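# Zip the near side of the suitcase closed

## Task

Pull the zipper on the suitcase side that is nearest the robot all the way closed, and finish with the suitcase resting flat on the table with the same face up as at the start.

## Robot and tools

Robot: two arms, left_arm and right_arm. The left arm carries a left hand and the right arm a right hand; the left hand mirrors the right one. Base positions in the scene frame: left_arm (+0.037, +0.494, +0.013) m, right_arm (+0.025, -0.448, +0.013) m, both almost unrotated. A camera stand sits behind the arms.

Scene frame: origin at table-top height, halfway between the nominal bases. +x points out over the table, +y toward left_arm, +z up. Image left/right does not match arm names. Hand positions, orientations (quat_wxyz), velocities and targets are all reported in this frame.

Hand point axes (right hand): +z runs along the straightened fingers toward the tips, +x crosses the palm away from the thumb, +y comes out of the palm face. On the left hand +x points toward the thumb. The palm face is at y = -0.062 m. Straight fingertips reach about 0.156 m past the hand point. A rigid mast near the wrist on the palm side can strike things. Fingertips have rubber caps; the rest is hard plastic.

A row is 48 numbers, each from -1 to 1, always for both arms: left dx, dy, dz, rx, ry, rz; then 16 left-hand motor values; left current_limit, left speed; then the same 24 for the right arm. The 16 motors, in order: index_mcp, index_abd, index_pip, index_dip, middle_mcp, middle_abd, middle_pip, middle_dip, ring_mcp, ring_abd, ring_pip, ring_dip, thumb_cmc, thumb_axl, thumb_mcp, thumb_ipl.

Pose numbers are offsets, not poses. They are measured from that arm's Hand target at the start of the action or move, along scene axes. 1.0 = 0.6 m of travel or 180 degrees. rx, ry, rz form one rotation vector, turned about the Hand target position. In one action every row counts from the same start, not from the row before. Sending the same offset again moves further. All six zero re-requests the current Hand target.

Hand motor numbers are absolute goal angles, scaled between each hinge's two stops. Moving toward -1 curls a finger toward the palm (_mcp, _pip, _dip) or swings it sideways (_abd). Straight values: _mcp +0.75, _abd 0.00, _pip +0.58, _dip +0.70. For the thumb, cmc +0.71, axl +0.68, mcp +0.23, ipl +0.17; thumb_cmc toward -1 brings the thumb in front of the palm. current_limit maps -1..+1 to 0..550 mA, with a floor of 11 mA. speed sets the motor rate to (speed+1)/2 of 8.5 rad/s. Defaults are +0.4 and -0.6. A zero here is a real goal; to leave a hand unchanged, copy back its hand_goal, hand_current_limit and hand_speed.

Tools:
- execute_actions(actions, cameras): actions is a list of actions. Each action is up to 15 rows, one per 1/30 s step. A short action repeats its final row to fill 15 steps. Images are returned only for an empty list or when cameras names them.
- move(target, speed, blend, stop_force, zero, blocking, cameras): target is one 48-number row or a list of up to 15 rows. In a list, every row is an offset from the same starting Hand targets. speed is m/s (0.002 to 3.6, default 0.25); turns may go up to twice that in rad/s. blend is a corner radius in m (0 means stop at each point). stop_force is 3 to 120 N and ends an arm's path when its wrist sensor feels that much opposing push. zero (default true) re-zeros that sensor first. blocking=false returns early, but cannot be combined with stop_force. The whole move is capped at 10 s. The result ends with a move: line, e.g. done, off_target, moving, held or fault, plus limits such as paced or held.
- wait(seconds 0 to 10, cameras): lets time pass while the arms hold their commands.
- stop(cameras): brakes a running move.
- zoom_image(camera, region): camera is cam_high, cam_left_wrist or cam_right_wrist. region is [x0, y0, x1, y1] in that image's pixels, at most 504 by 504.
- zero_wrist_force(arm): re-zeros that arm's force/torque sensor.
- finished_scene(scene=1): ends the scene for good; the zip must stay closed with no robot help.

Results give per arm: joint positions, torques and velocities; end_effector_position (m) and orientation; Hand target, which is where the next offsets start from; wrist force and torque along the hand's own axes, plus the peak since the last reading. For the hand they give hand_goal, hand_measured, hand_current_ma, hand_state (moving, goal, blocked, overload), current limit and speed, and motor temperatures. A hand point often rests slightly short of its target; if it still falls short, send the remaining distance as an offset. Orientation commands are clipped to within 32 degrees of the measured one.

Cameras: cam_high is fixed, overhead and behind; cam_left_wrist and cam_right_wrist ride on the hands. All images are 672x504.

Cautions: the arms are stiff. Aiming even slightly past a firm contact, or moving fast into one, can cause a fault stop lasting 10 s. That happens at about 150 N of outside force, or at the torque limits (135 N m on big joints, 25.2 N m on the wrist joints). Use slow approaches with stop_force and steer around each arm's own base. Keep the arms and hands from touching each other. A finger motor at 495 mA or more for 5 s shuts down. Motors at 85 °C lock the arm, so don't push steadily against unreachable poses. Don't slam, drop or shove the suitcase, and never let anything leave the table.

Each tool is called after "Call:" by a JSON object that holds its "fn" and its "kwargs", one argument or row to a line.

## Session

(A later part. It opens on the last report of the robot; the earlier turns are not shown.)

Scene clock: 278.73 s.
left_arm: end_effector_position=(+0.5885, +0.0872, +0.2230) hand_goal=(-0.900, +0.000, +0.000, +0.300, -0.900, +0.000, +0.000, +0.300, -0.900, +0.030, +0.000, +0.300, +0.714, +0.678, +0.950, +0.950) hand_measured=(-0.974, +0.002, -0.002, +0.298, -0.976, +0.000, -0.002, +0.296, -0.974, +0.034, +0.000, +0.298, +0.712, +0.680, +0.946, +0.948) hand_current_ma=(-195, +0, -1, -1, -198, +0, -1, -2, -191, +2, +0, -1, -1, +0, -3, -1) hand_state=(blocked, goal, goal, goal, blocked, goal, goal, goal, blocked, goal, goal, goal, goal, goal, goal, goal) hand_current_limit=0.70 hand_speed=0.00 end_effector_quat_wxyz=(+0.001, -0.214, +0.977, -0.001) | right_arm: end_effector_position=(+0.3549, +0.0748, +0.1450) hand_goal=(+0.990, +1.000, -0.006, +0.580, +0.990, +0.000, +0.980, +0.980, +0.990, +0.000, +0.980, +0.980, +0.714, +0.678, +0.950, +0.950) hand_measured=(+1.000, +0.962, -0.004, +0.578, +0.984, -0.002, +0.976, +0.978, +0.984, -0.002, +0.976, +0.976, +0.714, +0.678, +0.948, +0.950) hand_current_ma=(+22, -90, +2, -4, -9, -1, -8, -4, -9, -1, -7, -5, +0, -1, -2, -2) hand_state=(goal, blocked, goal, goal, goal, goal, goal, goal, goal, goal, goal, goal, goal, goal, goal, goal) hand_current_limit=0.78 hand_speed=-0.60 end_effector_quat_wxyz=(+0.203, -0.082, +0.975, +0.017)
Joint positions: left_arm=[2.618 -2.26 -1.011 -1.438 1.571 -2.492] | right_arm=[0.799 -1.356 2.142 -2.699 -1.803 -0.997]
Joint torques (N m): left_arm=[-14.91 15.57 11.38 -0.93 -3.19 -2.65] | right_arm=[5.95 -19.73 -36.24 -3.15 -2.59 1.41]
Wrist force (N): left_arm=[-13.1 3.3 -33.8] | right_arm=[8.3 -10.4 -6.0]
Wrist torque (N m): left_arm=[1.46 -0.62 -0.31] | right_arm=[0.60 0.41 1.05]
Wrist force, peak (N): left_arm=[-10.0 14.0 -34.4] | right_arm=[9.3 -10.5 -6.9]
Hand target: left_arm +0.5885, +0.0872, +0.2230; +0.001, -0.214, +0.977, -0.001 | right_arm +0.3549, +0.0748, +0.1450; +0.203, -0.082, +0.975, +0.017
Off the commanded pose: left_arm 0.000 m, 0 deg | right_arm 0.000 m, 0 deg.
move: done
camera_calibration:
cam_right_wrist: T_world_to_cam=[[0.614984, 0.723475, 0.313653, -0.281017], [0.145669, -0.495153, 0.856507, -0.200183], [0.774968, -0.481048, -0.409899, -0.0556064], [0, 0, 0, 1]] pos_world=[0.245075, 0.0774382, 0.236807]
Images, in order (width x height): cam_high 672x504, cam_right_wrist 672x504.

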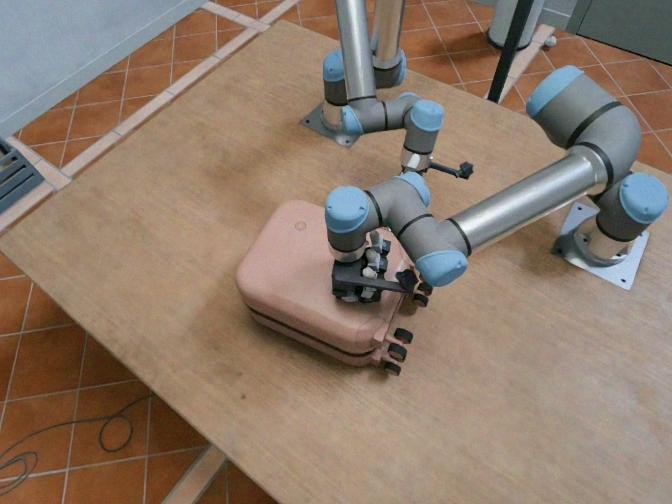

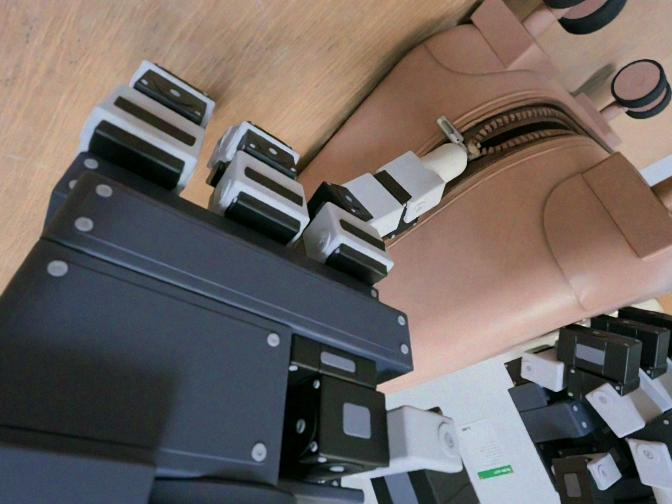

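Call:
{"fn": "move", "kwargs": {
  "target": [
    [0,0,0,0,0,0,-0.9,0,0.0,0.3,-0.9,0,0.0,0.3,-0.9,0.03,0.0,0.3,0.714,0.678,0.95,0.95,0.7,0.0,-0.0080,-0.0150,0.0,0,0,0,0.99,1.0,-0.007,0.58,0.99,0,0.98,0.98,0.99,0,0.98,0.98,0.714,0.678,0.95,0.95,0.78,-0.6],
    [0,0,0,0,0,0,-0.9,0,0.0,0.3,-0.9,0,0.0,0.3,-0.9,0.03,0.0,0.3,0.714,0.678,0.95,0.95,0.7,0.0,-0.0400,-0.0150,0.0,0,0,0,0.99,1.0,-0.007,0.58,0.99,0,0.98,0.98,0.99,0,0.98,0.98,0.714,0.678,0.95,0.95,0.78,-0.6],
    [0,0,0,0,0,0,-0.9,0,0.0,0.3,-0.9,0,0.0,0.3,-0.9,0.03,0.0,0.3,0.714,0.678,0.95,0.95,0.7,0.0,-0.0400,-0.0750,0.0,0,0,0,0.99,1.0,-0.007,0.58,0.99,0,0.98,0.98,0.99,0,0.98,0.98,0.714,0.678,0.95,0.95,0.78,-0.6]
  ],
  "speed": [0.03, 0.08, 0.1],
  "blend": [0.002, 0.005, 0],
  "cameras": ["cam_right_wrist"]
}}

Call:
{"fn": "zoom_image", "kwargs": {
  "camera": "cam_right_wrist",
  "region": [480, 80, 600, 180]
}}

Call:
{"fn": "zoom_image", "kwargs": {
  "camera": "cam_right_wrist",
  "region": [400, 60, 672, 260]
}}

Scene clock: 282.20 s.
left_arm: end_effector_position=(+0.5885, +0.0872, +0.2230) hand_goal=(-0.900, +0.000, +0.000, +0.300, -0.900, +0.000, +0.000, +0.300, -0.900, +0.030, +0.000, +0.300, +0.714, +0.678, +0.950, +0.950) hand_measured=(-0.974, +0.002, -0.002, +0.298, -0.976, +0.000, -0.002, +0.296, -0.974, +0.034, +0.000, +0.298, +0.712, +0.680, +0.946, +0.948) hand_current_ma=(-195, +0, -1, -1, -198, +0, -1, -2, -191, +2, +0, -1, -1, +0, -3, -1) hand_state=(blocked, goal, goal, goal, blocked, goal, goal, goal, blocked, goal, goal, goal, goal, goal, goal, goal) hand_current_limit=0.70 hand_speed=0.00 end_effector_quat_wxyz=(+0.001, -0.214, +0.977, -0.001) | right_arm: end_effector_position=(+0.3309, +0.0299, +0.1450) hand_goal=(+0.990, +1.000, -0.006, +0.580, +0.990, +0.000, +0.980, +0.980, +0.990, +0.000, +0.980, +0.980, +0.714, +0.678, +0.950, +0.950) hand_measured=(+0.990, +0.988, -0.010, +0.578, +0.984, -0.002, +0.976, +0.978, +0.984, -0.002, +0.976, +0.976, +0.714, +0.678, +0.948, +0.950) hand_current_ma=(+0, -22, -5, -4, -9, -1, -8, -4, -9, -1, -7, -5, +0, -1, -2, -2) hand_state=(goal, goal, goal, goal, goal, goal, goal, goal, goal, goal, goal, goal, goal, goal, goal, goal) hand_current_limit=0.78 hand_speed=-0.60 end_effector_quat_wxyz=(+0.203, -0.082, +0.975, +0.017)
Joint positions: left_arm=[2.618 -2.26 -1.011 -1.438 1.571 -2.492] | right_arm=[0.763 -1.463 2.278 -2.737 -1.791 -1.032]
Joint torques (N m): left_arm=[-13.35 15.87 7.92 -0.84 -2.8 -2.62] | right_arm=[-7.51 -30.7 -3.63 -4.83 2.26 -1.79]
Wrist force (N): left_arm=[-13.2 2.7 -34.5] | right_arm=[-1.7 -0.4 1.1]
Wrist torque (N m): left_arm=[1.46 -0.64 -0.29] | right_arm=[-0.17 0.20 -0.06]
Wrist force, peak (N): left_arm=[-13.4 2.9 -34.8] | right_arm=[8.6 -10.5 -6.1]
Hand target: left_arm +0.5885, +0.0872, +0.2230; +0.001, -0.214, +0.977, -0.001 | right_arm +0.3309, +0.0298, +0.1450; +0.203, -0.082, +0.975, +0.017
Off the commanded pose: left_arm 0.000 m, 0 deg | right_arm 0.000 m, 0 deg.
move: done
camera_calibration:
cam_right_wrist: T_world_to_cam=[[0.614984, 0.723475, 0.313653, -0.233846], [0.145669, -0.495153, 0.856507, -0.21887], [0.774968, -0.481048, -0.409899, -0.0585582], [0, 0, 0, 1]] pos_world=[0.221075, 0.0326382, 0.236807]
Images, in order (width x height): cam_right_wrist 672x504.

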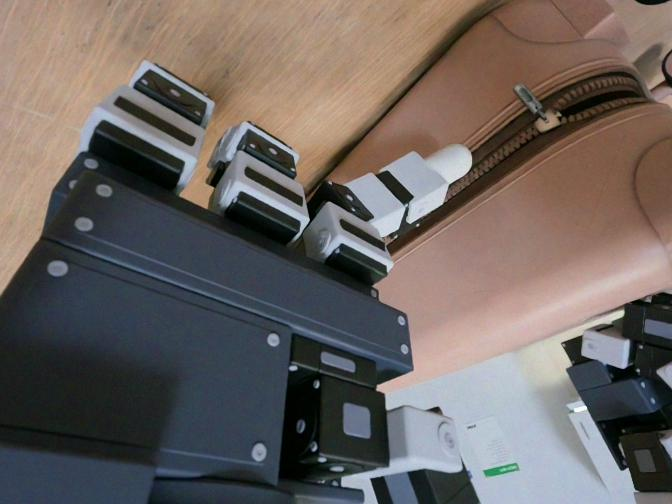

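Scaled by 4.200 from the camera's 672x504 image, which has a finer 960x720 frame.

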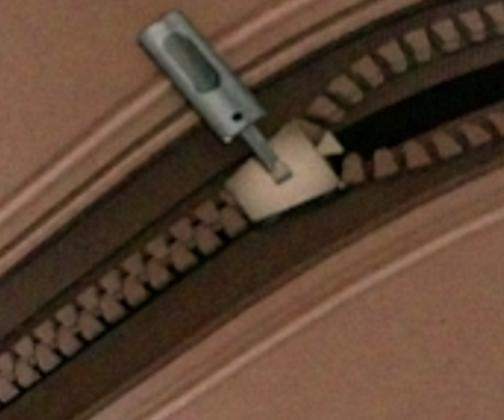

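Scaled by 1.853 from the camera's 672x504 image, which has a finer 960x720 frame.

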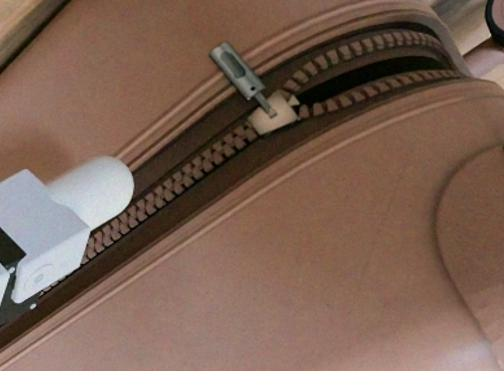

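Call:
{"fn": "zoom_image", "kwargs": {
  "camera": "cam_high",
  "region": [360, 230, 460, 390]
}}

Call:
{"fn": "wait", "kwargs": {
  "seconds": 0,
  "cameras": ["all"]
}}

This scene's latest camera images include none from cam_high. They are from: cam_right_wrist. cam_high's image comes with the result of a call that names it in "cameras".

Scene clock: 282.83 s.
left_arm: end_effector_position=(+0.5885, +0.0872, +0.2230) hand_goal=(-0.900, +0.000, +0.000, +0.300, -0.900, +0.000, +0.000, +0.300, -0.900, +0.030, +0.000, +0.300, +0.714, +0.678, +0.950, +0.950) hand_measured=(-0.974, +0.002, -0.002, +0.298, -0.976, +0.000, -0.002, +0.296, -0.974, +0.034, +0.000, +0.298, +0.712, +0.680, +0.946, +0.948) hand_current_ma=(-195, +0, -1, -1, -198, +0, -1, -2, -191, +2, +0, -1, -1, +0, -3, -1) hand_state=(blocked, goal, goal, goal, blocked, goal, goal, goal, blocked, goal, goal, goal, goal, goal, goal, goal) hand_current_limit=0.70 hand_speed=0.00 end_effector_quat_wxyz=(+0.001, -0.214, +0.977, -0.001) | right_arm: end_effector_position=(+0.3309, +0.0298, +0.1450) hand_goal=(+0.990, +1.000, -0.006, +0.580, +0.990, +0.000, +0.980, +0.980, +0.990, +0.000, +0.980, +0.980, +0.714, +0.678, +0.950, +0.950) hand_measured=(+0.990, +0.988, -0.010, +0.578, +0.984, -0.002, +0.976, +0.978, +0.984, -0.002, +0.976, +0.976, +0.714, +0.678, +0.948, +0.950) hand_current_ma=(+0, -22, -5, -4, -9, -1, -8, -4, -9, -1, -7, -5, +0, -1, -2, -2) hand_state=(goal, goal, goal, goal, goal, goal, goal, goal, goal, goal, goal, goal, goal, goal, goal, goal) hand_current_limit=0.78 hand_speed=-0.60 end_effector_quat_wxyz=(+0.203, -0.082, +0.975, +0.017)
Joint positions: left_arm=[2.618 -2.26 -1.011 -1.438 1.571 -2.492] | right_arm=[0.763 -1.463 2.278 -2.737 -1.791 -1.032]
Joint torques (N m): left_arm=[-13.04 15.45 7.36 -0.87 -2.74 -2.45] | right_arm=[-8.32 -29.47 -3.75 -4.86 2.22 -1.73]
Wrist force (N): left_arm=[-13.1 2.7 -34.4] | right_arm=[-1.6 -0.5 1.0]
Wrist torque (N m): left_arm=[1.46 -0.65 -0.29] | right_arm=[-0.17 0.18 -0.05]
Wrist force, peak (N): left_arm=[-13.2 2.7 -34.8] | right_arm=[-1.7 -0.5 1.2]
Hand target: left_arm +0.5885, +0.0872, +0.2230; +0.001, -0.214, +0.977, -0.001 | right_arm +0.3309, +0.0298, +0.1450; +0.203, -0.082, +0.975, +0.017
Off the commanded pose: left_arm 0.000 m, 0 deg | right_arm 0.000 m, 0 deg.
camera_calibration:
cam_left_wrist: T_world_to_cam=[[0.967437, -0.245339, -0.0622488, -0.562307], [-0.111789, -0.634798, 0.764548, -0.109504], [-0.227089, -0.732693, -0.641553, 0.460931], [0, 0, 0, 1]] pos_world=[0.636428, 0.130252, 0.34443]
cam_right_wrist: T_world_to_cam=[[0.614984, 0.723475, 0.313653, -0.233701], [0.145669, -0.495153, 0.856507, -0.218969], [0.774968, -0.481048, -0.409899, -0.0586544], [0, 0, 0, 1]] pos_world=[0.221075, 0.0324382, 0.236807]

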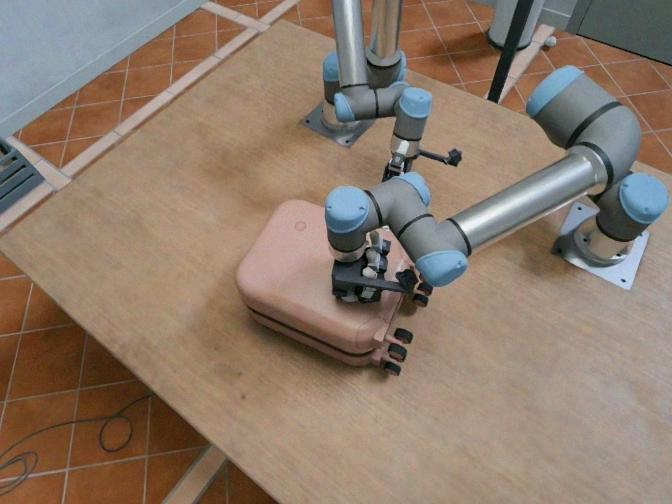

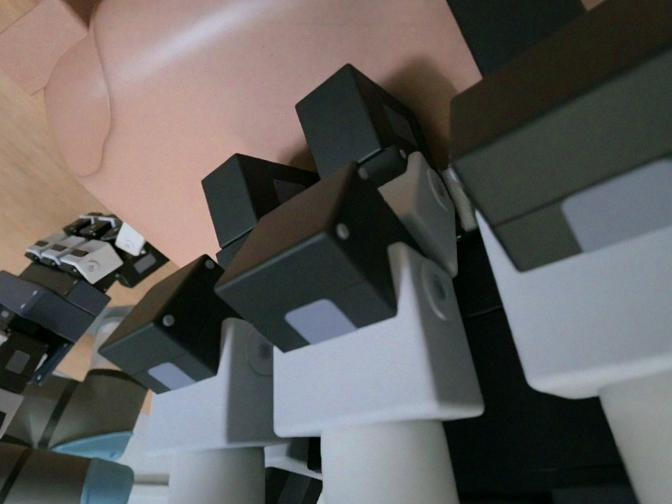

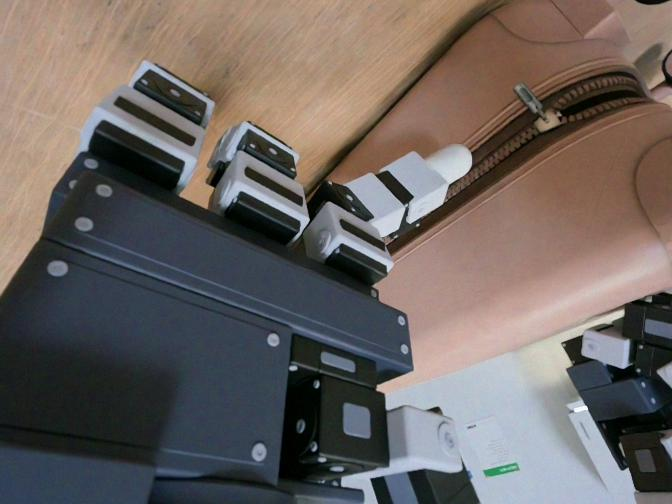

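Call:
{"fn": "move", "kwargs": {
  "target": [
    [0,0,0,0,0,0,-0.9,0,0.0,0.3,-0.9,0,0.0,0.3,-0.9,0.03,0.0,0.3,0.714,0.678,0.95,0.95,0.7,0.0,-0.0303,-0.0137,0.0,0,0,0,0.99,1.0,-0.007,0.58,0.99,0,0.98,0.98,0.99,0,0.98,0.98,0.714,0.678,0.95,0.95,0.78,-0.6],
    [0,0,0,0,0,0,-0.9,0,0.0,0.3,-0.9,0,0.0,0.3,-0.9,0.03,0.0,0.3,0.714,0.678,0.95,0.95,0.7,0.0,-0.0502,0.1293,0.0,0,0,0,0.99,1.0,-0.007,0.58,0.99,0,0.98,0.98,0.99,0,0.98,0.98,0.714,0.678,0.95,0.95,0.78,-0.6]
  ],
  "speed": 0.1,
  "blend": [0.01, 0]
}}

Call:
{"fn": "move", "kwargs": {
  "target": [0,0,0,0,0,0,-0.9,0,0.0,0.3,-0.9,0,0.0,0.3,-0.9,0.03,0.0,0.3,0.714,0.678,0.95,0.95,0.7,0.0,0.0985,-0.0011,0.0,0,0,0,0.99,1.0,-0.007,0.58,0.99,0,0.98,0.98,0.99,0,0.98,0.98,0.714,0.678,0.95,0.95,0.78,-0.6],
  "speed": 0.03,
  "stop_force": 6,
  "cameras": ["cam_right_wrist"]
}}

Call:
{"fn": "zoom_image", "kwargs": {
  "camera": "cam_right_wrist",
  "region": [380, 80, 580, 220]
}}

Scene clock: 286.13 s.
left_arm: end_effector_position=(+0.5885, +0.0872, +0.2230) hand_goal=(-0.900, +0.000, +0.000, +0.300, -0.900, +0.000, +0.000, +0.300, -0.900, +0.030, +0.000, +0.300, +0.714, +0.678, +0.950, +0.950) hand_measured=(-0.974, +0.002, -0.002, +0.298, -0.976, +0.000, -0.002, +0.296, -0.974, +0.034, +0.000, +0.298, +0.712, +0.680, +0.946, +0.948) hand_current_ma=(-195, +0, -1, -1, -198, +0, -1, -2, -191, +2, +0, -1, -1, +0, -3, -1) hand_state=(blocked, goal, goal, goal, blocked, goal, goal, goal, blocked, goal, goal, goal, goal, goal, goal, goal) hand_current_limit=0.70 hand_speed=0.00 end_effector_quat_wxyz=(+0.001, -0.214, +0.977, -0.001) | right_arm: end_effector_position=(+0.3007, +0.1073, +0.1450) hand_goal=(+0.990, +1.000, -0.006, +0.580, +0.990, +0.000, +0.980, +0.980, +0.990, +0.000, +0.980, +0.980, +0.714, +0.678, +0.950, +0.950) hand_measured=(+0.990, +0.988, -0.010, +0.578, +0.984, -0.002, +0.976, +0.978, +0.984, -0.002, +0.976, +0.976, +0.714, +0.678, +0.948, +0.950) hand_current_ma=(+0, -22, -5, -4, -9, -1, -8, -4, -9, -1, -7, -5, +0, -1, -2, -2) hand_state=(goal, goal, goal, goal, goal, goal, goal, goal, goal, goal, goal, goal, goal, goal, goal, goal) hand_current_limit=0.78 hand_speed=-0.60 end_effector_quat_wxyz=(+0.203, -0.082, +0.975, +0.017)
Joint positions: left_arm=[2.618 -2.26 -1.011 -1.438 1.571 -2.492] | right_arm=[0.933 -1.352 2.125 -2.654 -1.846 -0.866]
Joint torques (N m): left_arm=[-11.9 16.12 3.51 -0.79 -2.27 -2.52] | right_arm=[8.88 -19.88 -30.53 -1 -3.5 1.88]
Wrist force (N): left_arm=[-13.2 2.9 -34.6] | right_arm=[-1.6 -0.7 1.1]
Wrist torque (N m): left_arm=[1.50 -0.64 -0.30] | right_arm=[-0.20 0.18 -0.13]
Wrist force, peak (N): left_arm=[-13.2 2.8 -34.9] | right_arm=[-2.4 -0.4 1.4]
Hand target: left_arm +0.5885, +0.0872, +0.2230; +0.001, -0.214, +0.977, -0.001 | right_arm +0.3007, +0.1074, +0.1450; +0.203, -0.082, +0.975, +0.017
Off the commanded pose: left_arm 0.000 m, 0 deg | right_arm 0.000 m, 0 deg.
move: done

Scene clock: 289.10 s.
left_arm: end_effector_position=(+0.5885, +0.0872, +0.2230) hand_goal=(-0.900, +0.000, +0.000, +0.300, -0.900, +0.000, +0.000, +0.300, -0.900, +0.030, +0.000, +0.300, +0.714, +0.678, +0.950, +0.950) hand_measured=(-0.974, +0.002, -0.002, +0.298, -0.976, +0.000, -0.002, +0.296, -0.974, +0.034, +0.000, +0.298, +0.712, +0.680, +0.946, +0.948) hand_current_ma=(-195, +0, -1, -1, -198, +0, -1, -2, -191, +2, +0, -1, -1, +0, -3, -1) hand_state=(blocked, goal, goal, goal, blocked, goal, goal, goal, blocked, goal, goal, goal, goal, goal, goal, goal) hand_current_limit=0.70 hand_speed=0.00 end_effector_quat_wxyz=(+0.001, -0.214, +0.977, -0.001) | right_arm: end_effector_position=(+0.3598, +0.1068, +0.1450) hand_goal=(+0.990, +1.000, -0.006, +0.580, +0.990, +0.000, +0.980, +0.980, +0.990, +0.000, +0.980, +0.980, +0.714, +0.678, +0.950, +0.950) hand_measured=(+0.990, +0.990, -0.010, +0.578, +0.984, -0.002, +0.976, +0.978, +0.984, -0.002, +0.976, +0.976, +0.714, +0.678, +0.948, +0.950) hand_current_ma=(+0, -17, -6, -4, -9, -1, -8, -4, -9, -1, -7, -5, +0, -1, -2, -2) hand_state=(goal, goal, goal, goal, goal, goal, goal, goal, goal, goal, goal, goal, goal, goal, goal, goal) hand_current_limit=0.78 hand_speed=-0.60 end_effector_quat_wxyz=(+0.203, -0.082, +0.975, +0.017)
Joint positions: left_arm=[2.618 -2.26 -1.011 -1.438 1.571 -2.492] | right_arm=[0.839 -1.297 2.058 -2.666 -1.816 -0.959]
Joint torques (N m): left_arm=[-9.72 16.75 0.04 -0.78 -2.16 -2.45] | right_arm=[-6.6 -24.66 -28.52 -4.96 1.01 -1.08]
Wrist force (N): left_arm=[-13.4 3.0 -34.5] | right_arm=[4.3 -0.4 -1.5]
Wrist torque (N m): left_arm=[1.49 -0.65 -0.30] | right_arm=[0.06 0.26 0.45]
Wrist force, peak (N): left_arm=[-13.4 2.8 -34.8] | right_arm=[4.4 -0.5 -1.4]
Hand target: left_arm +0.5885, +0.0872, +0.2230; +0.001, -0.214, +0.977, -0.001 | right_arm +0.3597, +0.1068, +0.1450; +0.203, -0.082, +0.975, +0.017
Off the commanded pose: left_arm 0.000 m, 0 deg | right_arm 0.000 m, 0 deg.
move: contact (right_arm)
camera_calibration:
cam_right_wrist: T_world_to_cam=[[0.614984, 0.723475, 0.313653, -0.307182], [0.145669, -0.495153, 0.856507, -0.185052], [0.774968, -0.481048, -0.409899, -0.0440102], [0, 0, 0, 1]] pos_world=[0.249975, 0.109438, 0.236807]
Images, in order (width x height): cam_right_wrist 672x504.

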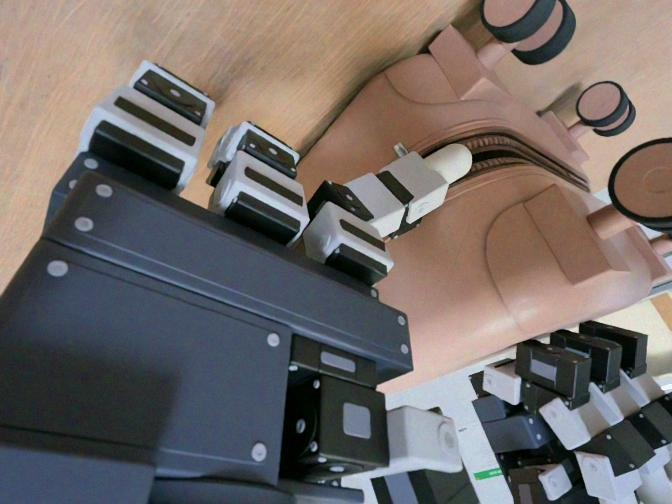

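Scaled by 2.520 from the camera's 672x504 image, which has a finer 960x720 frame.

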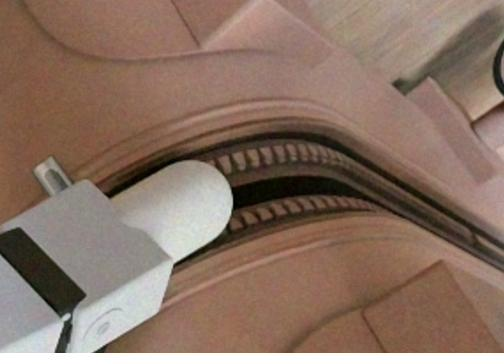

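Call:
{"fn": "move", "kwargs": {
  "target": [0,0,0,0,0,0,-0.9,0,0.0,0.3,-0.9,0,0.0,0.3,-0.9,0.03,0.0,0.3,0.714,0.678,0.95,0.95,0.7,0.0,-0.0018,-0.0288,0.0,0,0,0,0.99,1.0,-0.007,0.58,0.99,0,0.98,0.98,0.99,0,0.98,0.98,0.714,0.678,0.95,0.95,0.78,-0.6],
  "speed": 0.02,
  "stop_force": 25,
  "cameras": ["cam_high","cam_right_wrist"]
}}

Call:
{"fn": "zoom_image", "kwargs": {
  "camera": "cam_right_wrist",
  "region": [380, 80, 580, 220]
}}

Call:
{"fn": "zoom_image", "kwargs": {
  "camera": "cam_high",
  "region": [220, 180, 440, 360]
}}

Scene clock: 295.10 s.
left_arm: end_effector_position=(+0.5885, +0.0872, +0.2230) hand_goal=(-0.900, +0.000, +0.000, +0.300, -0.900, +0.000, +0.000, +0.300, -0.900, +0.030, +0.000, +0.300, +0.714, +0.678, +0.950, +0.950) hand_measured=(-0.974, +0.002, -0.002, +0.298, -0.976, +0.000, -0.002, +0.296, -0.974, +0.034, +0.000, +0.298, +0.712, +0.680, +0.946, +0.948) hand_current_ma=(-195, +0, -1, -1, -198, +0, -1, -2, -191, +2, +0, -1, -1, +0, -3, -1) hand_state=(blocked, goal, goal, goal, blocked, goal, goal, goal, blocked, goal, goal, goal, goal, goal, goal, goal) hand_current_limit=0.70 hand_speed=0.00 end_effector_quat_wxyz=(+0.001, -0.214, +0.977, -0.001) | right_arm: end_effector_position=(+0.3587, +0.0895, +0.1450) hand_goal=(+0.990, +1.000, -0.006, +0.580, +0.990, +0.000, +0.980, +0.980, +0.990, +0.000, +0.980, +0.980, +0.714, +0.678, +0.950, +0.950) hand_measured=(+0.960, +0.996, -0.030, +0.568, +0.984, -0.002, +0.976, +0.978, +0.984, -0.002, +0.976, +0.976, +0.714, +0.678, +0.948, +0.950) hand_current_ma=(-89, -5, -63, -26, -9, -1, -8, -4, -9, -1, -7, -5, +0, -1, -2, -2) hand_state=(blocked, goal, blocked, goal, goal, goal, goal, goal, goal, goal, goal, goal, goal, goal, goal, goal) hand_current_limit=0.78 hand_speed=-0.60 end_effector_quat_wxyz=(+0.203, -0.082, +0.975, +0.017)
Joint positions: left_arm=[2.618 -2.26 -1.011 -1.438 1.571 -2.492] | right_arm=[0.816 -1.327 2.102 -2.684 -1.808 -0.981]
Joint torques (N m): left_arm=[-7.12 17.21 -1.01 -0.6 -2.27 -2.36] | right_arm=[-9.44 -35.7 -2.48 -4.94 1.51 -1.47]
Wrist force (N): left_arm=[-13.0 3.1 -34.5] | right_arm=[-1.1 1.5 0.8]
Wrist torque (N m): left_arm=[1.51 -0.64 -0.30] | right_arm=[-0.28 0.22 -0.19]
Wrist force, peak (N): left_arm=[-13.6 3.0 -34.8] | right_arm=[4.6 -0.7 -1.6]
Hand target: left_arm +0.5885, +0.0872, +0.2230; +0.001, -0.214, +0.977, -0.001 | right_arm +0.3587, +0.0895, +0.1450; +0.203, -0.082, +0.975, +0.017
Off the commanded pose: left_arm 0.000 m, 0 deg | right_arm 0.000 m, 0 deg.
move: done
camera_calibration:
cam_right_wrist: T_world_to_cam=[[0.614984, 0.723475, 0.313653, -0.293989], [0.145669, -0.495153, 0.856507, -0.193458], [0.774968, -0.481048, -0.409899, -0.0514799], [0, 0, 0, 1]] pos_world=[0.248875, 0.0921382, 0.236807]
Images, in order (width x height): cam_high 672x504, cam_right_wrist 672x504.

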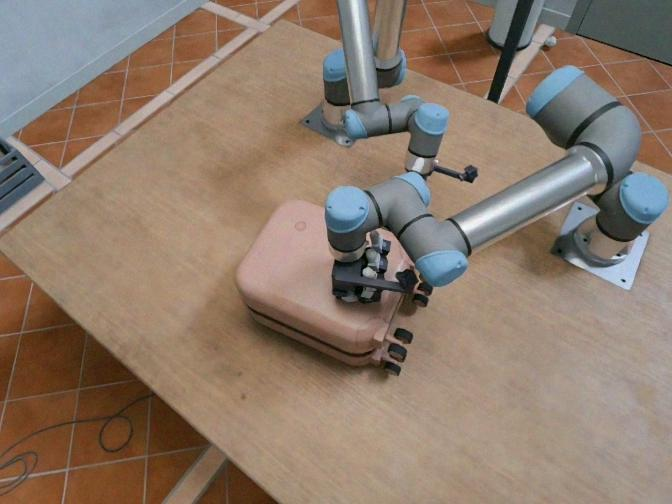

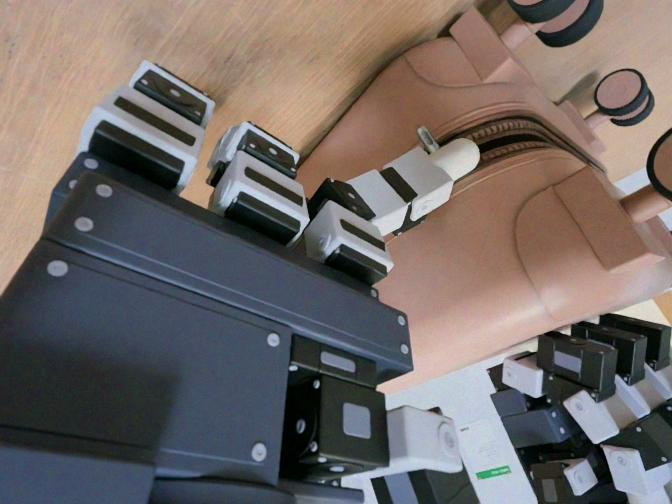

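Scaled by 2.520 from the camera's 672x504 image, which has a finer 960x720 frame.

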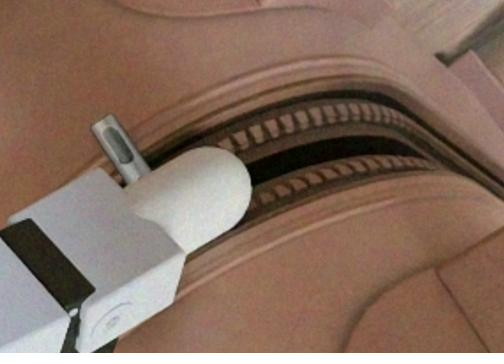

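Scaled by 2.291 from the camera's 672x504 image, which has a finer 960x720 frame.

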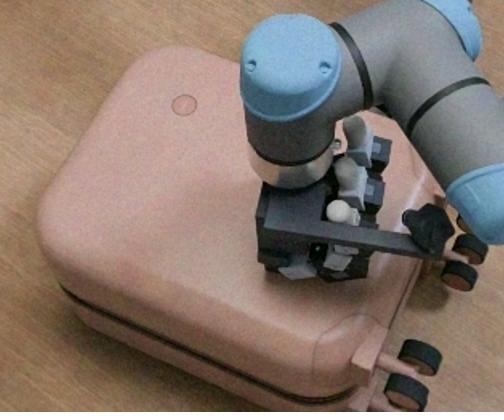

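Call:
{"fn": "move", "kwargs": {
  "target": [
    [0,0,0,0,0,0,-0.9,0,0.0,0.3,-0.9,0,0.0,0.3,-0.9,0.03,0.0,0.3,0.714,0.678,0.95,0.95,0.7,0.0,-0.0800,-0.0100,0.0,0,0,0,0.99,1.0,-0.007,0.58,0.99,0,0.98,0.98,0.99,0,0.98,0.98,0.714,0.678,0.95,0.95,0.78,-0.6],
    [0,0,0,0,0,0,-0.9,0,0.0,0.3,-0.9,0,0.0,0.3,-0.9,0.03,0.0,0.3,0.714,0.678,0.95,0.95,0.7,0.0,-0.0800,-0.0950,0.0,0,0,0,0.99,1.0,-0.007,0.58,0.99,0,0.98,0.98,0.99,0,0.98,0.98,0.714,0.678,0.95,0.95,0.78,-0.6]
  ],
  "speed": 0.1,
  "blend": [0.01, 0],
  "cameras": ["cam_right_wrist"]
}}

Call:
{"fn": "zoom_image", "kwargs": {
  "camera": "cam_right_wrist",
  "region": [440, 100, 560, 200]
}}

Call:
{"fn": "zoom_image", "kwargs": {
  "camera": "cam_right_wrist",
  "region": [500, 50, 620, 150]
}}

Scene clock: 297.60 s.
left_arm: end_effector_position=(+0.5885, +0.0872, +0.2230) hand_goal=(-0.900, +0.000, +0.000, +0.300, -0.900, +0.000, +0.000, +0.300, -0.900, +0.030, +0.000, +0.300, +0.714, +0.678, +0.950, +0.950) hand_measured=(-0.974, +0.002, -0.002, +0.298, -0.976, +0.000, -0.002, +0.296, -0.974, +0.034, +0.000, +0.298, +0.712, +0.680, +0.946, +0.948) hand_current_ma=(-195, +0, -1, -1, -198, +0, -1, -2, -191, +2, +0, -1, -1, +0, -3, -1) hand_state=(blocked, goal, goal, goal, blocked, goal, goal, goal, blocked, goal, goal, goal, goal, goal, goal, goal) hand_current_limit=0.70 hand_speed=0.00 end_effector_quat_wxyz=(+0.001, -0.214, +0.977, -0.001) | right_arm: end_effector_position=(+0.3107, +0.0326, +0.1450) hand_goal=(+0.990, +1.000, -0.006, +0.580, +0.990, +0.000, +0.980, +0.980, +0.990, +0.000, +0.980, +0.980, +0.714, +0.678, +0.950, +0.950) hand_measured=(+0.984, +0.996, -0.010, +0.578, +0.984, -0.002, +0.976, +0.978, +0.984, -0.002, +0.976, +0.976, +0.714, +0.678, +0.948, +0.950) hand_current_ma=(-12, -4, -5, -4, -9, -1, -8, -4, -9, -1, -7, -5, +0, -1, -2, -2) hand_state=(goal, goal, goal, goal, goal, goal, goal, goal, goal, goal, goal, goal, goal, goal, goal, goal) hand_current_limit=0.78 hand_speed=-0.60 end_effector_quat_wxyz=(+0.203, -0.082, +0.975, +0.017)
Joint positions: left_arm=[2.618 -2.26 -1.011 -1.438 1.571 -2.492] | right_arm=[0.802 -1.481 2.296 -2.728 -1.804 -0.994]
Joint torques (N m): left_arm=[-5.75 17.38 -0.78 -0.5 -2.19 -2.38] | right_arm=[-9.91 -29.15 -1.53 -4.86 2.05 -1.42]
Wrist force (N): left_arm=[-13.3 3.1 -34.4] | right_arm=[-1.5 -0.8 1.2]
Wrist torque (N m): left_arm=[1.49 -0.62 -0.32] | right_arm=[-0.23 0.17 -0.05]
Wrist force, peak (N): left_arm=[-13.2 3.0 -34.7] | right_arm=[-1.9 1.1 1.0]
Hand target: left_arm +0.5885, +0.0872, +0.2230; +0.001, -0.214, +0.977, -0.001 | right_arm +0.3107, +0.0325, +0.1450; +0.203, -0.082, +0.975, +0.017
Off the commanded pose: left_arm 0.000 m, 0 deg | right_arm 0.000 m, 0 deg.
move: done
camera_calibration:
cam_right_wrist: T_world_to_cam=[[0.614984, 0.723475, 0.313653, -0.223304], [0.145669, -0.495153, 0.856507, -0.21464], [0.774968, -0.481048, -0.409899, -0.0416531], [0, 0, 0, 1]] pos_world=[0.200875, 0.0352382, 0.236807]
Images, in order (width x height): cam_right_wrist 672x504.

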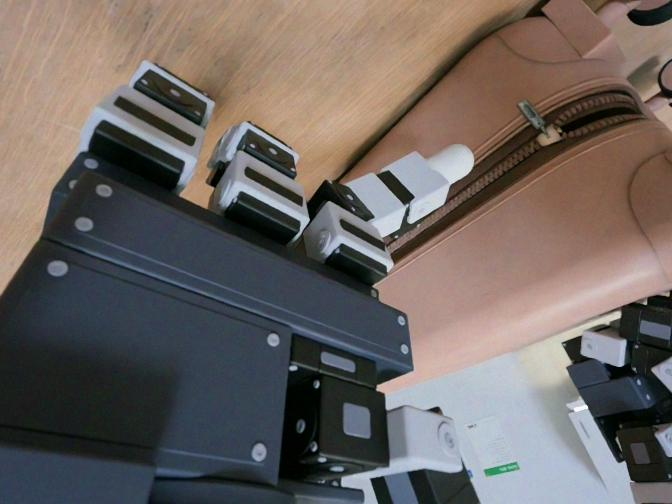

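Scaled by 4.200 from the camera's 672x504 image, which has a finer 960x720 frame.

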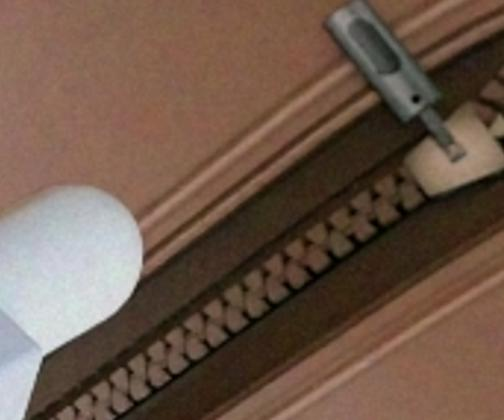

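Scaled by 4.200 from the camera's 672x504 image, which has a finer 960x720 frame.

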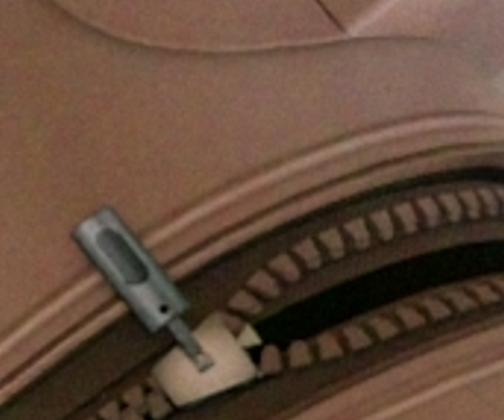

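Call:
{"fn": "move", "kwargs": {
  "target": [0.0000,-0.0050,-0.0035,0,0,0,-0.9,0,0.0,0.3,-0.9,0,0.0,0.3,-0.9,0.03,0.0,0.3,0.714,0.678,0.95,0.95,0.7,0.0,0.0,0.0,0.0,0,0,0,0.99,1.0,-0.007,0.58,0.99,0,0.98,0.98,0.99,0,0.98,0.98,0.714,0.678,0.95,0.95,0.78,-0.6],
  "speed": 0.02,
  "cameras": ["cam_high"]
}}

Call:
{"fn": "zoom_image", "kwargs": {
  "camera": "cam_high",
  "region": [220, 180, 440, 360]
}}

Scene clock: 298.77 s.
left_arm: end_effector_position=(+0.5885, +0.0843, +0.2211) hand_goal=(-0.900, +0.000, +0.000, +0.300, -0.900, +0.000, +0.000, +0.300, -0.900, +0.030, +0.000, +0.300, +0.714, +0.678, +0.950, +0.950) hand_measured=(-0.994, +0.002, -0.002, +0.298, -0.994, +0.000, -0.002, +0.296, -0.994, +0.034, +0.000, +0.298, +0.712, +0.680, +0.946, +0.948) hand_current_ma=(-271, +0, -1, -1, -275, +0, -1, -2, -270, +2, +0, -1, -1, +0, -3, -1) hand_state=(blocked, goal, goal, goal, blocked, goal, goal, goal, blocked, goal, goal, goal, goal, goal, goal, goal) hand_current_limit=0.70 hand_speed=0.00 end_effector_quat_wxyz=(+0.001, -0.214, +0.977, -0.001) | right_arm: end_effector_position=(+0.3107, +0.0325, +0.1450) hand_goal=(+0.990, +1.000, -0.006, +0.580, +0.990, +0.000, +0.980, +0.980, +0.990, +0.000, +0.980, +0.980, +0.714, +0.678, +0.950, +0.950) hand_measured=(+0.984, +0.996, -0.010, +0.578, +0.984, -0.002, +0.976, +0.978, +0.984, -0.002, +0.976, +0.976, +0.714, +0.678, +0.948, +0.950) hand_current_ma=(-12, -4, -5, -4, -9, -1, -8, -4, -9, -1, -7, -5, +0, -1, -2, -2) hand_state=(goal, goal, goal, goal, goal, goal, goal, goal, goal, goal, goal, goal, goal, goal, goal, goal) hand_current_limit=0.78 hand_speed=-0.60 end_effector_quat_wxyz=(+0.203, -0.082, +0.975, +0.017)
Joint positions: left_arm=[2.614 -2.265 -1.007 -1.437 1.571 -2.495] | right_arm=[0.802 -1.481 2.297 -2.728 -1.804 -0.994]
Joint torques (N m): left_arm=[-19.06 -8.82 2.76 4.18 -6.37 -2.79] | right_arm=[-7.9 -28.7 -2.54 -4.78 2.22 -1.78]
Wrist force (N): left_arm=[-7.4 30.9 -67.7] | right_arm=[-1.5 -0.6 1.2]
Wrist torque (N m): left_arm=[3.29 -1.04 -0.72] | right_arm=[-0.20 0.16 -0.04]
Wrist force, peak (N): left_arm=[-7.4 30.9 -67.7] | right_arm=[-1.7 -0.5 1.3]
Hand target: left_arm +0.5885, +0.0842, +0.2209; +0.001, -0.214, +0.977, -0.001 | right_arm +0.3107, +0.0325, +0.1450; +0.203, -0.082, +0.975, +0.017
Off the commanded pose: left_arm 0.000 m, 0 deg | right_arm 0.000 m, 0 deg.
move: done
Images, in order (width x height): cam_high 672x504.

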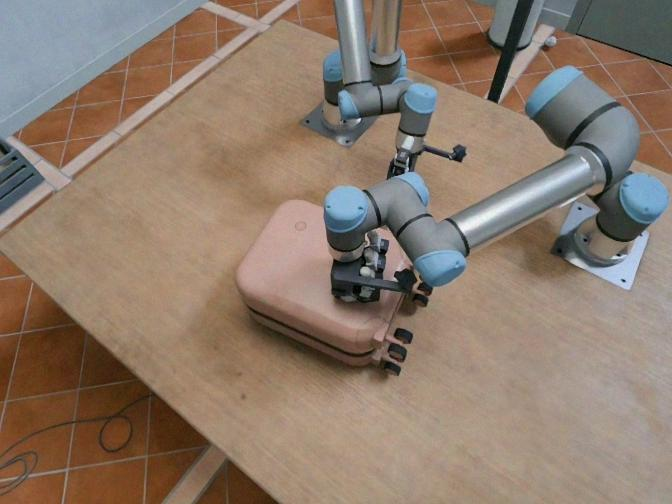

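Scaled by 2.291 from the camera's 672x504 image, which has a finer 960x720 frame.

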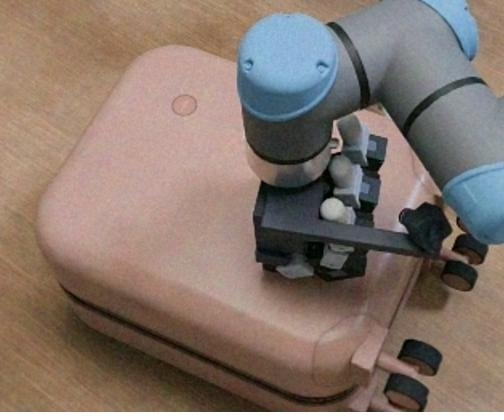

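Call:
{"fn": "move", "kwargs": {
  "target": [0,0,0,0,0,0,-0.9,0,0.0,0.3,-0.9,0,0.0,0.3,-0.9,0.03,0.0,0.3,0.714,0.678,0.95,0.95,0.7,0.0,0.0568,0.0418,0.0,0,0,0,0.99,1.0,-0.007,0.58,0.99,0,0.98,0.98,0.99,0,0.98,0.98,0.714,0.678,0.95,0.95,0.78,-0.6],
  "speed": 0.08
}}

Call:
{"fn": "move", "kwargs": {
  "target": [0,0,0,0,0,0,-0.9,0,0.0,0.3,-0.9,0,0.0,0.3,-0.9,0.03,0.0,0.3,0.714,0.678,0.95,0.95,0.7,0.0,0.0230,0.0047,0.0,0,0,0,0.99,1.0,-0.007,0.58,0.99,0,0.98,0.98,0.99,0,0.98,0.98,0.714,0.678,0.95,0.95,0.78,-0.6],
  "speed": 0.02,
  "stop_force": 6
}}

Call:
{"fn": "move", "kwargs": {
  "target": [0,0,0,0,0,0,-0.9,0,0.0,0.3,-0.9,0,0.0,0.3,-0.9,0.03,0.0,0.3,0.714,0.678,0.95,0.95,0.7,0.0,-0.0030,0.0195,0.0,0,0,0,0.99,1.0,-0.007,0.58,0.99,0,0.98,0.98,0.99,0,0.98,0.98,0.714,0.678,0.95,0.95,0.78,-0.6],
  "speed": 0.02,
  "stop_force": 32,
  "cameras": ["cam_right_wrist"]
}}

Call:
{"fn": "zoom_image", "kwargs": {
  "camera": "cam_right_wrist",
  "region": [420, 80, 672, 220]
}}

Scene clock: 300.07 s.
left_arm: end_effector_position=(+0.5885, +0.0842, +0.2209) hand_goal=(-0.900, +0.000, +0.000, +0.300, -0.900, +0.000, +0.000, +0.300, -0.900, +0.030, +0.000, +0.300, +0.714, +0.678, +0.950, +0.950) hand_measured=(-0.994, +0.002, -0.002, +0.298, -0.994, +0.000, -0.002, +0.296, -0.994, +0.034, +0.000, +0.298, +0.712, +0.680, +0.946, +0.948) hand_current_ma=(-272, +0, -1, -1, -276, +0, -1, -2, -271, +2, +0, -1, -1, +0, -3, -1) hand_state=(blocked, goal, goal, goal, blocked, goal, goal, goal, blocked, goal, goal, goal, goal, goal, goal, goal) hand_current_limit=0.70 hand_speed=0.00 end_effector_quat_wxyz=(+0.001, -0.214, +0.977, -0.001) | right_arm: end_effector_position=(+0.3446, +0.0575, +0.1450) hand_goal=(+0.990, +1.000, -0.006, +0.580, +0.990, +0.000, +0.980, +0.980, +0.990, +0.000, +0.980, +0.980, +0.714, +0.678, +0.950, +0.950) hand_measured=(+0.984, +0.996, -0.010, +0.578, +0.984, -0.002, +0.976, +0.978, +0.984, -0.002, +0.976, +0.976, +0.714, +0.678, +0.948, +0.950) hand_current_ma=(-11, -4, -5, -4, -9, -1, -8, -4, -9, -1, -7, -5, +0, -1, -2, -2) hand_state=(goal, goal, goal, goal, goal, goal, goal, goal, goal, goal, goal, goal, goal, goal, goal, goal) hand_current_limit=0.78 hand_speed=-0.60 end_effector_quat_wxyz=(+0.203, -0.082, +0.975, +0.017)
Joint positions: left_arm=[2.614 -2.266 -1.007 -1.437 1.571 -2.495] | right_arm=[0.788 -1.397 2.197 -2.715 -1.799 -1.008]
Joint torques (N m): left_arm=[-22.48 -15.66 -4.18 4.17 -7.73 -2.72] | right_arm=[-8.48 -17.89 -30.32 -0.94 2.13 -1.67]
Wrist force (N): left_arm=[-7.7 35.1 -77.9] | right_arm=[-1.8 -0.6 1.0]
Wrist torque (N m): left_arm=[3.72 -1.25 -0.81] | right_arm=[-0.19 0.20 -0.07]
Wrist force, peak (N): left_arm=[-7.7 35.1 -77.9] | right_arm=[-2.1 -0.2 1.3]
Hand target: left_arm +0.5885, +0.0842, +0.2209; +0.001, -0.214, +0.977, -0.001 | right_arm +0.3447, +0.0576, +0.1450; +0.203, -0.082, +0.975, +0.017
Off the commanded pose: left_arm 0.000 m, 0 deg | right_arm 0.000 m, 0 deg.
move: done

Scene clock: 302.13 s.
left_arm: end_effector_position=(+0.5885, +0.0842, +0.2209) hand_goal=(-0.900, +0.000, +0.000, +0.300, -0.900, +0.000, +0.000, +0.300, -0.900, +0.030, +0.000, +0.300, +0.714, +0.678, +0.950, +0.950) hand_measured=(-0.994, +0.002, -0.002, +0.298, -0.994, +0.000, -0.002, +0.296, -0.994, +0.034, +0.000, +0.298, +0.712, +0.680, +0.946, +0.948) hand_current_ma=(-272, +0, -1, -1, -276, +0, -1, -2, -271, +2, +0, -1, -1, +0, -3, -1) hand_state=(blocked, goal, goal, goal, blocked, goal, goal, goal, blocked, goal, goal, goal, goal, goal, goal, goal) hand_current_limit=0.70 hand_speed=0.00 end_effector_quat_wxyz=(+0.001, -0.214, +0.977, -0.001) | right_arm: end_effector_position=(+0.3581, +0.0603, +0.1450) hand_goal=(+0.990, +1.000, -0.006, +0.580, +0.990, +0.000, +0.980, +0.980, +0.990, +0.000, +0.980, +0.980, +0.714, +0.678, +0.950, +0.950) hand_measured=(+0.994, +1.000, -0.020, +0.572, +0.984, -0.002, +0.976, +0.978, +0.984, -0.002, +0.976, +0.976, +0.714, +0.678, +0.948, +0.950) hand_current_ma=(+8, +0, -31, -14, -9, -1, -8, -4, -9, -1, -7, -5, +0, -1, -2, -2) hand_state=(goal, goal, goal, goal, goal, goal, goal, goal, goal, goal, goal, goal, goal, goal, goal, goal) hand_current_limit=0.78 hand_speed=-0.60 end_effector_quat_wxyz=(+0.203, -0.082, +0.975, +0.017)
Joint positions: left_arm=[2.614 -2.266 -1.007 -1.437 1.571 -2.495] | right_arm=[0.771 -1.377 2.172 -2.714 -1.793 -1.024]
Joint torques (N m): left_arm=[-22.45 -14.97 -13.18 4.14 -7.77 -2.61] | right_arm=[5.94 -31.46 -4.4 -2.56 -1.71 1.65]
Wrist force (N): left_arm=[-7.5 35.7 -77.5] | right_arm=[2.5 -3.4 -4.1]
Wrist torque (N m): left_arm=[3.70 -1.24 -0.82] | right_arm=[0.16 0.04 0.33]
Wrist force, peak (N): left_arm=[-7.8 35.2 -77.9] | right_arm=[2.9 -3.5 -4.9]
Hand target: left_arm +0.5885, +0.0842, +0.2209; +0.001, -0.214, +0.977, -0.001 | right_arm +0.3581, +0.0603, +0.1450; +0.203, -0.082, +0.975, +0.017
Off the commanded pose: left_arm 0.000 m, 0 deg | right_arm 0.000 m, 0 deg.
move: contact (right_arm)

Scene clock: 303.70 s.
left_arm: end_effector_position=(+0.5885, +0.0842, +0.2209) hand_goal=(-0.900, +0.000, +0.000, +0.300, -0.900, +0.000, +0.000, +0.300, -0.900, +0.030, +0.000, +0.300, +0.714, +0.678, +0.950, +0.950) hand_measured=(-0.994, +0.002, -0.002, +0.298, -0.994, +0.000, -0.002, +0.296, -0.994, +0.034, +0.000, +0.298, +0.712, +0.680, +0.946, +0.948) hand_current_ma=(-272, +0, -1, -1, -276, +0, -1, -2, -271, +2, +0, -1, -1, +0, -3, -1) hand_state=(blocked, goal, goal, goal, blocked, goal, goal, goal, blocked, goal, goal, goal, goal, goal, goal, goal) hand_current_limit=0.70 hand_speed=0.00 end_effector_quat_wxyz=(+0.001, -0.214, +0.977, -0.001) | right_arm: end_effector_position=(+0.3563, +0.0720, +0.1450) hand_goal=(+0.990, +1.000, -0.006, +0.580, +0.990, +0.000, +0.980, +0.980, +0.990, +0.000, +0.980, +0.980, +0.714, +0.678, +0.950, +0.950) hand_measured=(+1.000, +0.984, -0.022, +0.572, +0.984, -0.002, +0.976, +0.978, +0.984, -0.002, +0.976, +0.976, +0.714, +0.678, +0.948, +0.950) hand_current_ma=(+21, -33, -34, -17, -9, -1, -8, -4, -9, -1, -7, -5, +0, -1, -2, -2) hand_state=(goal, goal, goal, goal, goal, goal, goal, goal, goal, goal, goal, goal, goal, goal, goal, goal) hand_current_limit=0.78 hand_speed=-0.60 end_effector_quat_wxyz=(+0.203, -0.082, +0.975, +0.017)
Joint positions: left_arm=[2.614 -2.266 -1.007 -1.437 1.571 -2.495] | right_arm=[0.793 -1.359 2.147 -2.702 -1.801 -1.004]
Joint torques (N m): left_arm=[-22.94 -13.85 -14.72 4.12 -7.73 -2.68] | right_arm=[6.27 -19.8 -34.28 -2.56 -2.93 1.58]
Wrist force (N): left_arm=[-7.2 36.1 -77.1] | right_arm=[6.8 -8.7 -5.2]
Wrist torque (N m): left_arm=[3.69 -1.24 -0.82] | right_arm=[0.39 0.29 0.81]
Wrist force, peak (N): left_arm=[-7.5 35.5 -77.8] | right_arm=[7.1 -8.5 -5.3]
Hand target: left_arm +0.5885, +0.0842, +0.2209; +0.001, -0.214, +0.977, -0.001 | right_arm +0.3563, +0.0720, +0.1450; +0.203, -0.082, +0.975, +0.017
Off the commanded pose: left_arm 0.000 m, 0 deg | right_arm 0.000 m, 0 deg.
move: done
camera_calibration:
cam_right_wrist: T_world_to_cam=[[0.614984, 0.723475, 0.313653, -0.279914], [0.145669, -0.495153, 0.856507, -0.201788], [0.774968, -0.481048, -0.409899, -0.0581158], [0, 0, 0, 1]] pos_world=[0.246575, 0.0746382, 0.236807]
Images, in order (width x height): cam_right_wrist 672x504.

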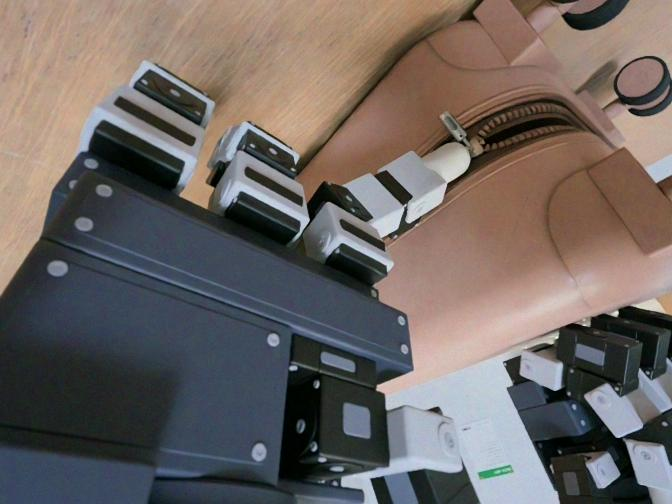

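Scaled by 2.000 from the camera's 672x504 image, which has a finer 960x720 frame.

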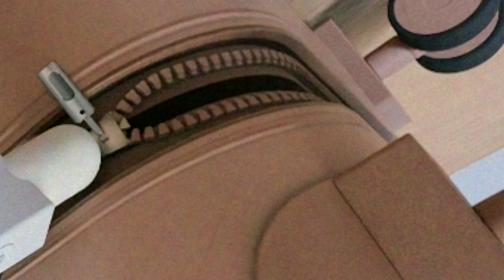

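Call:
{"fn": "move", "kwargs": {
  "target": [0,0,0,0,0,0,-0.9,0,0.0,0.3,-0.9,0,0.0,0.3,-0.9,0.03,0.0,0.3,0.714,0.678,0.95,0.95,0.7,0.0,-0.0008,0.0150,0.0,0,0,0,0.99,1.0,-0.007,0.58,0.99,0,0.98,0.98,0.99,0,0.98,0.98,0.714,0.678,0.95,0.95,0.78,-0.6],
  "speed": 0.02,
  "stop_force": 34,
  "cameras": ["cam_high","cam_right_wrist"]
}}

Call:
{"fn": "zoom_image", "kwargs": {
  "camera": "cam_right_wrist",
  "region": [420, 80, 672, 220]
}}

Call:
{"fn": "zoom_image", "kwargs": {
  "camera": "cam_high",
  "region": [220, 180, 440, 360]
}}

Scene clock: 305.33 s.
left_arm: end_effector_position=(+0.5885, +0.0841, +0.2208) hand_goal=(-0.900, +0.000, +0.000, +0.300, -0.900, +0.000, +0.000, +0.300, -0.900, +0.030, +0.000, +0.300, +0.714, +0.678, +0.950, +0.950) hand_measured=(-0.994, +0.002, -0.002, +0.298, -0.994, +0.000, -0.002, +0.296, -0.994, +0.034, +0.000, +0.298, +0.712, +0.680, +0.946, +0.948) hand_current_ma=(-272, +0, -1, -1, -276, +0, -1, -2, -271, +2, +0, -1, -1, +0, -3, -1) hand_state=(blocked, goal, goal, goal, blocked, goal, goal, goal, blocked, goal, goal, goal, goal, goal, goal, goal) hand_current_limit=0.70 hand_speed=0.00 end_effector_quat_wxyz=(+0.001, -0.214, +0.977, -0.001) | right_arm: end_effector_position=(+0.3558, +0.0810, +0.1450) hand_goal=(+0.990, +1.000, -0.006, +0.580, +0.990, +0.000, +0.980, +0.980, +0.990, +0.000, +0.980, +0.980, +0.714, +0.678, +0.950, +0.950) hand_measured=(+1.000, +0.958, -0.030, +0.566, +0.984, -0.002, +0.976, +0.978, +0.984, -0.002, +0.976, +0.976, +0.714, +0.678, +0.948, +0.950) hand_current_ma=(+22, -104, -60, -30, -9, -1, -8, -4, -9, -1, -7, -5, +0, -1, -2, -2) hand_state=(goal, blocked, blocked, goal, goal, goal, goal, goal, goal, goal, goal, goal, goal, goal, goal, goal) hand_current_limit=0.78 hand_speed=-0.60 end_effector_quat_wxyz=(+0.203, -0.082, +0.975, +0.017)
Joint positions: left_arm=[2.614 -2.266 -1.007 -1.437 1.571 -2.495] | right_arm=[0.807 -1.344 2.126 -2.693 -1.806 -0.99]
Joint torques (N m): left_arm=[-13.21 -7.44 -14.89 -3.6 -4.92 -2.67] | right_arm=[5.08 -21.01 -35.87 -2.99 -3.11 1.7]
Wrist force (N): left_arm=[-15.4 20.0 -74.8] | right_arm=[9.0 -8.4 -5.3]
Wrist torque (N m): left_arm=[3.56 -1.12 -0.59] | right_arm=[0.45 0.48 0.91]
Wrist force, peak (N): left_arm=[-7.2 36.1 -77.3] | right_arm=[12.7 -13.6 -9.5]
Hand target: left_arm +0.5885, +0.0842, +0.2209; +0.001, -0.214, +0.977, -0.001 | right_arm +0.3558, +0.0810, +0.1450; +0.203, -0.082, +0.975, +0.017
Off the commanded pose: left_arm 0.000 m, 0 deg | right_arm 0.000 m, 0 deg.
move: done
camera_calibration:
cam_right_wrist: T_world_to_cam=[[0.614984, 0.723475, 0.313653, -0.286118], [0.145669, -0.495153, 0.856507, -0.197259], [0.774968, -0.481048, -0.409899, -0.0533989], [0, 0, 0, 1]] pos_world=[0.246075, 0.0836382, 0.236807]
Images, in order (width x height): cam_high 672x504, cam_right_wrist 672x504.

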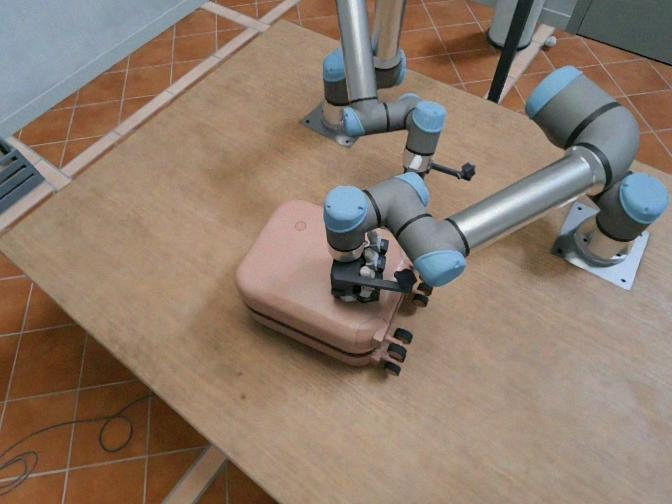

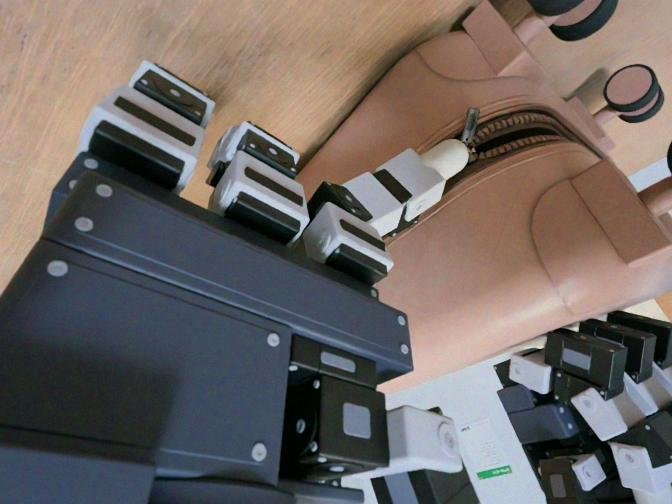

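Scaled by 2.000 from the camera's 672x504 image, which has a finer 960x720 frame.

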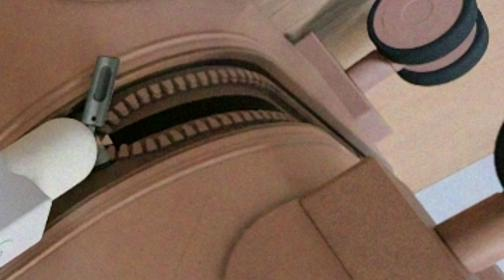

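Scaled by 2.291 from the camera's 672x504 image, which has a finer 960x720 frame.

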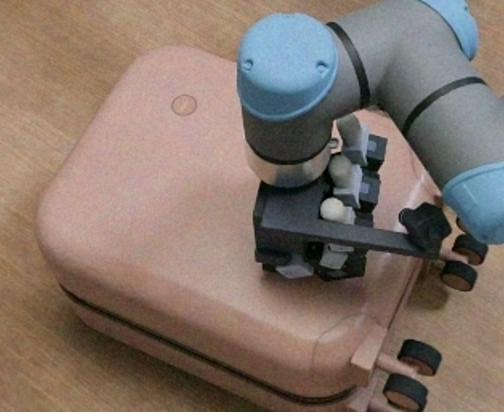

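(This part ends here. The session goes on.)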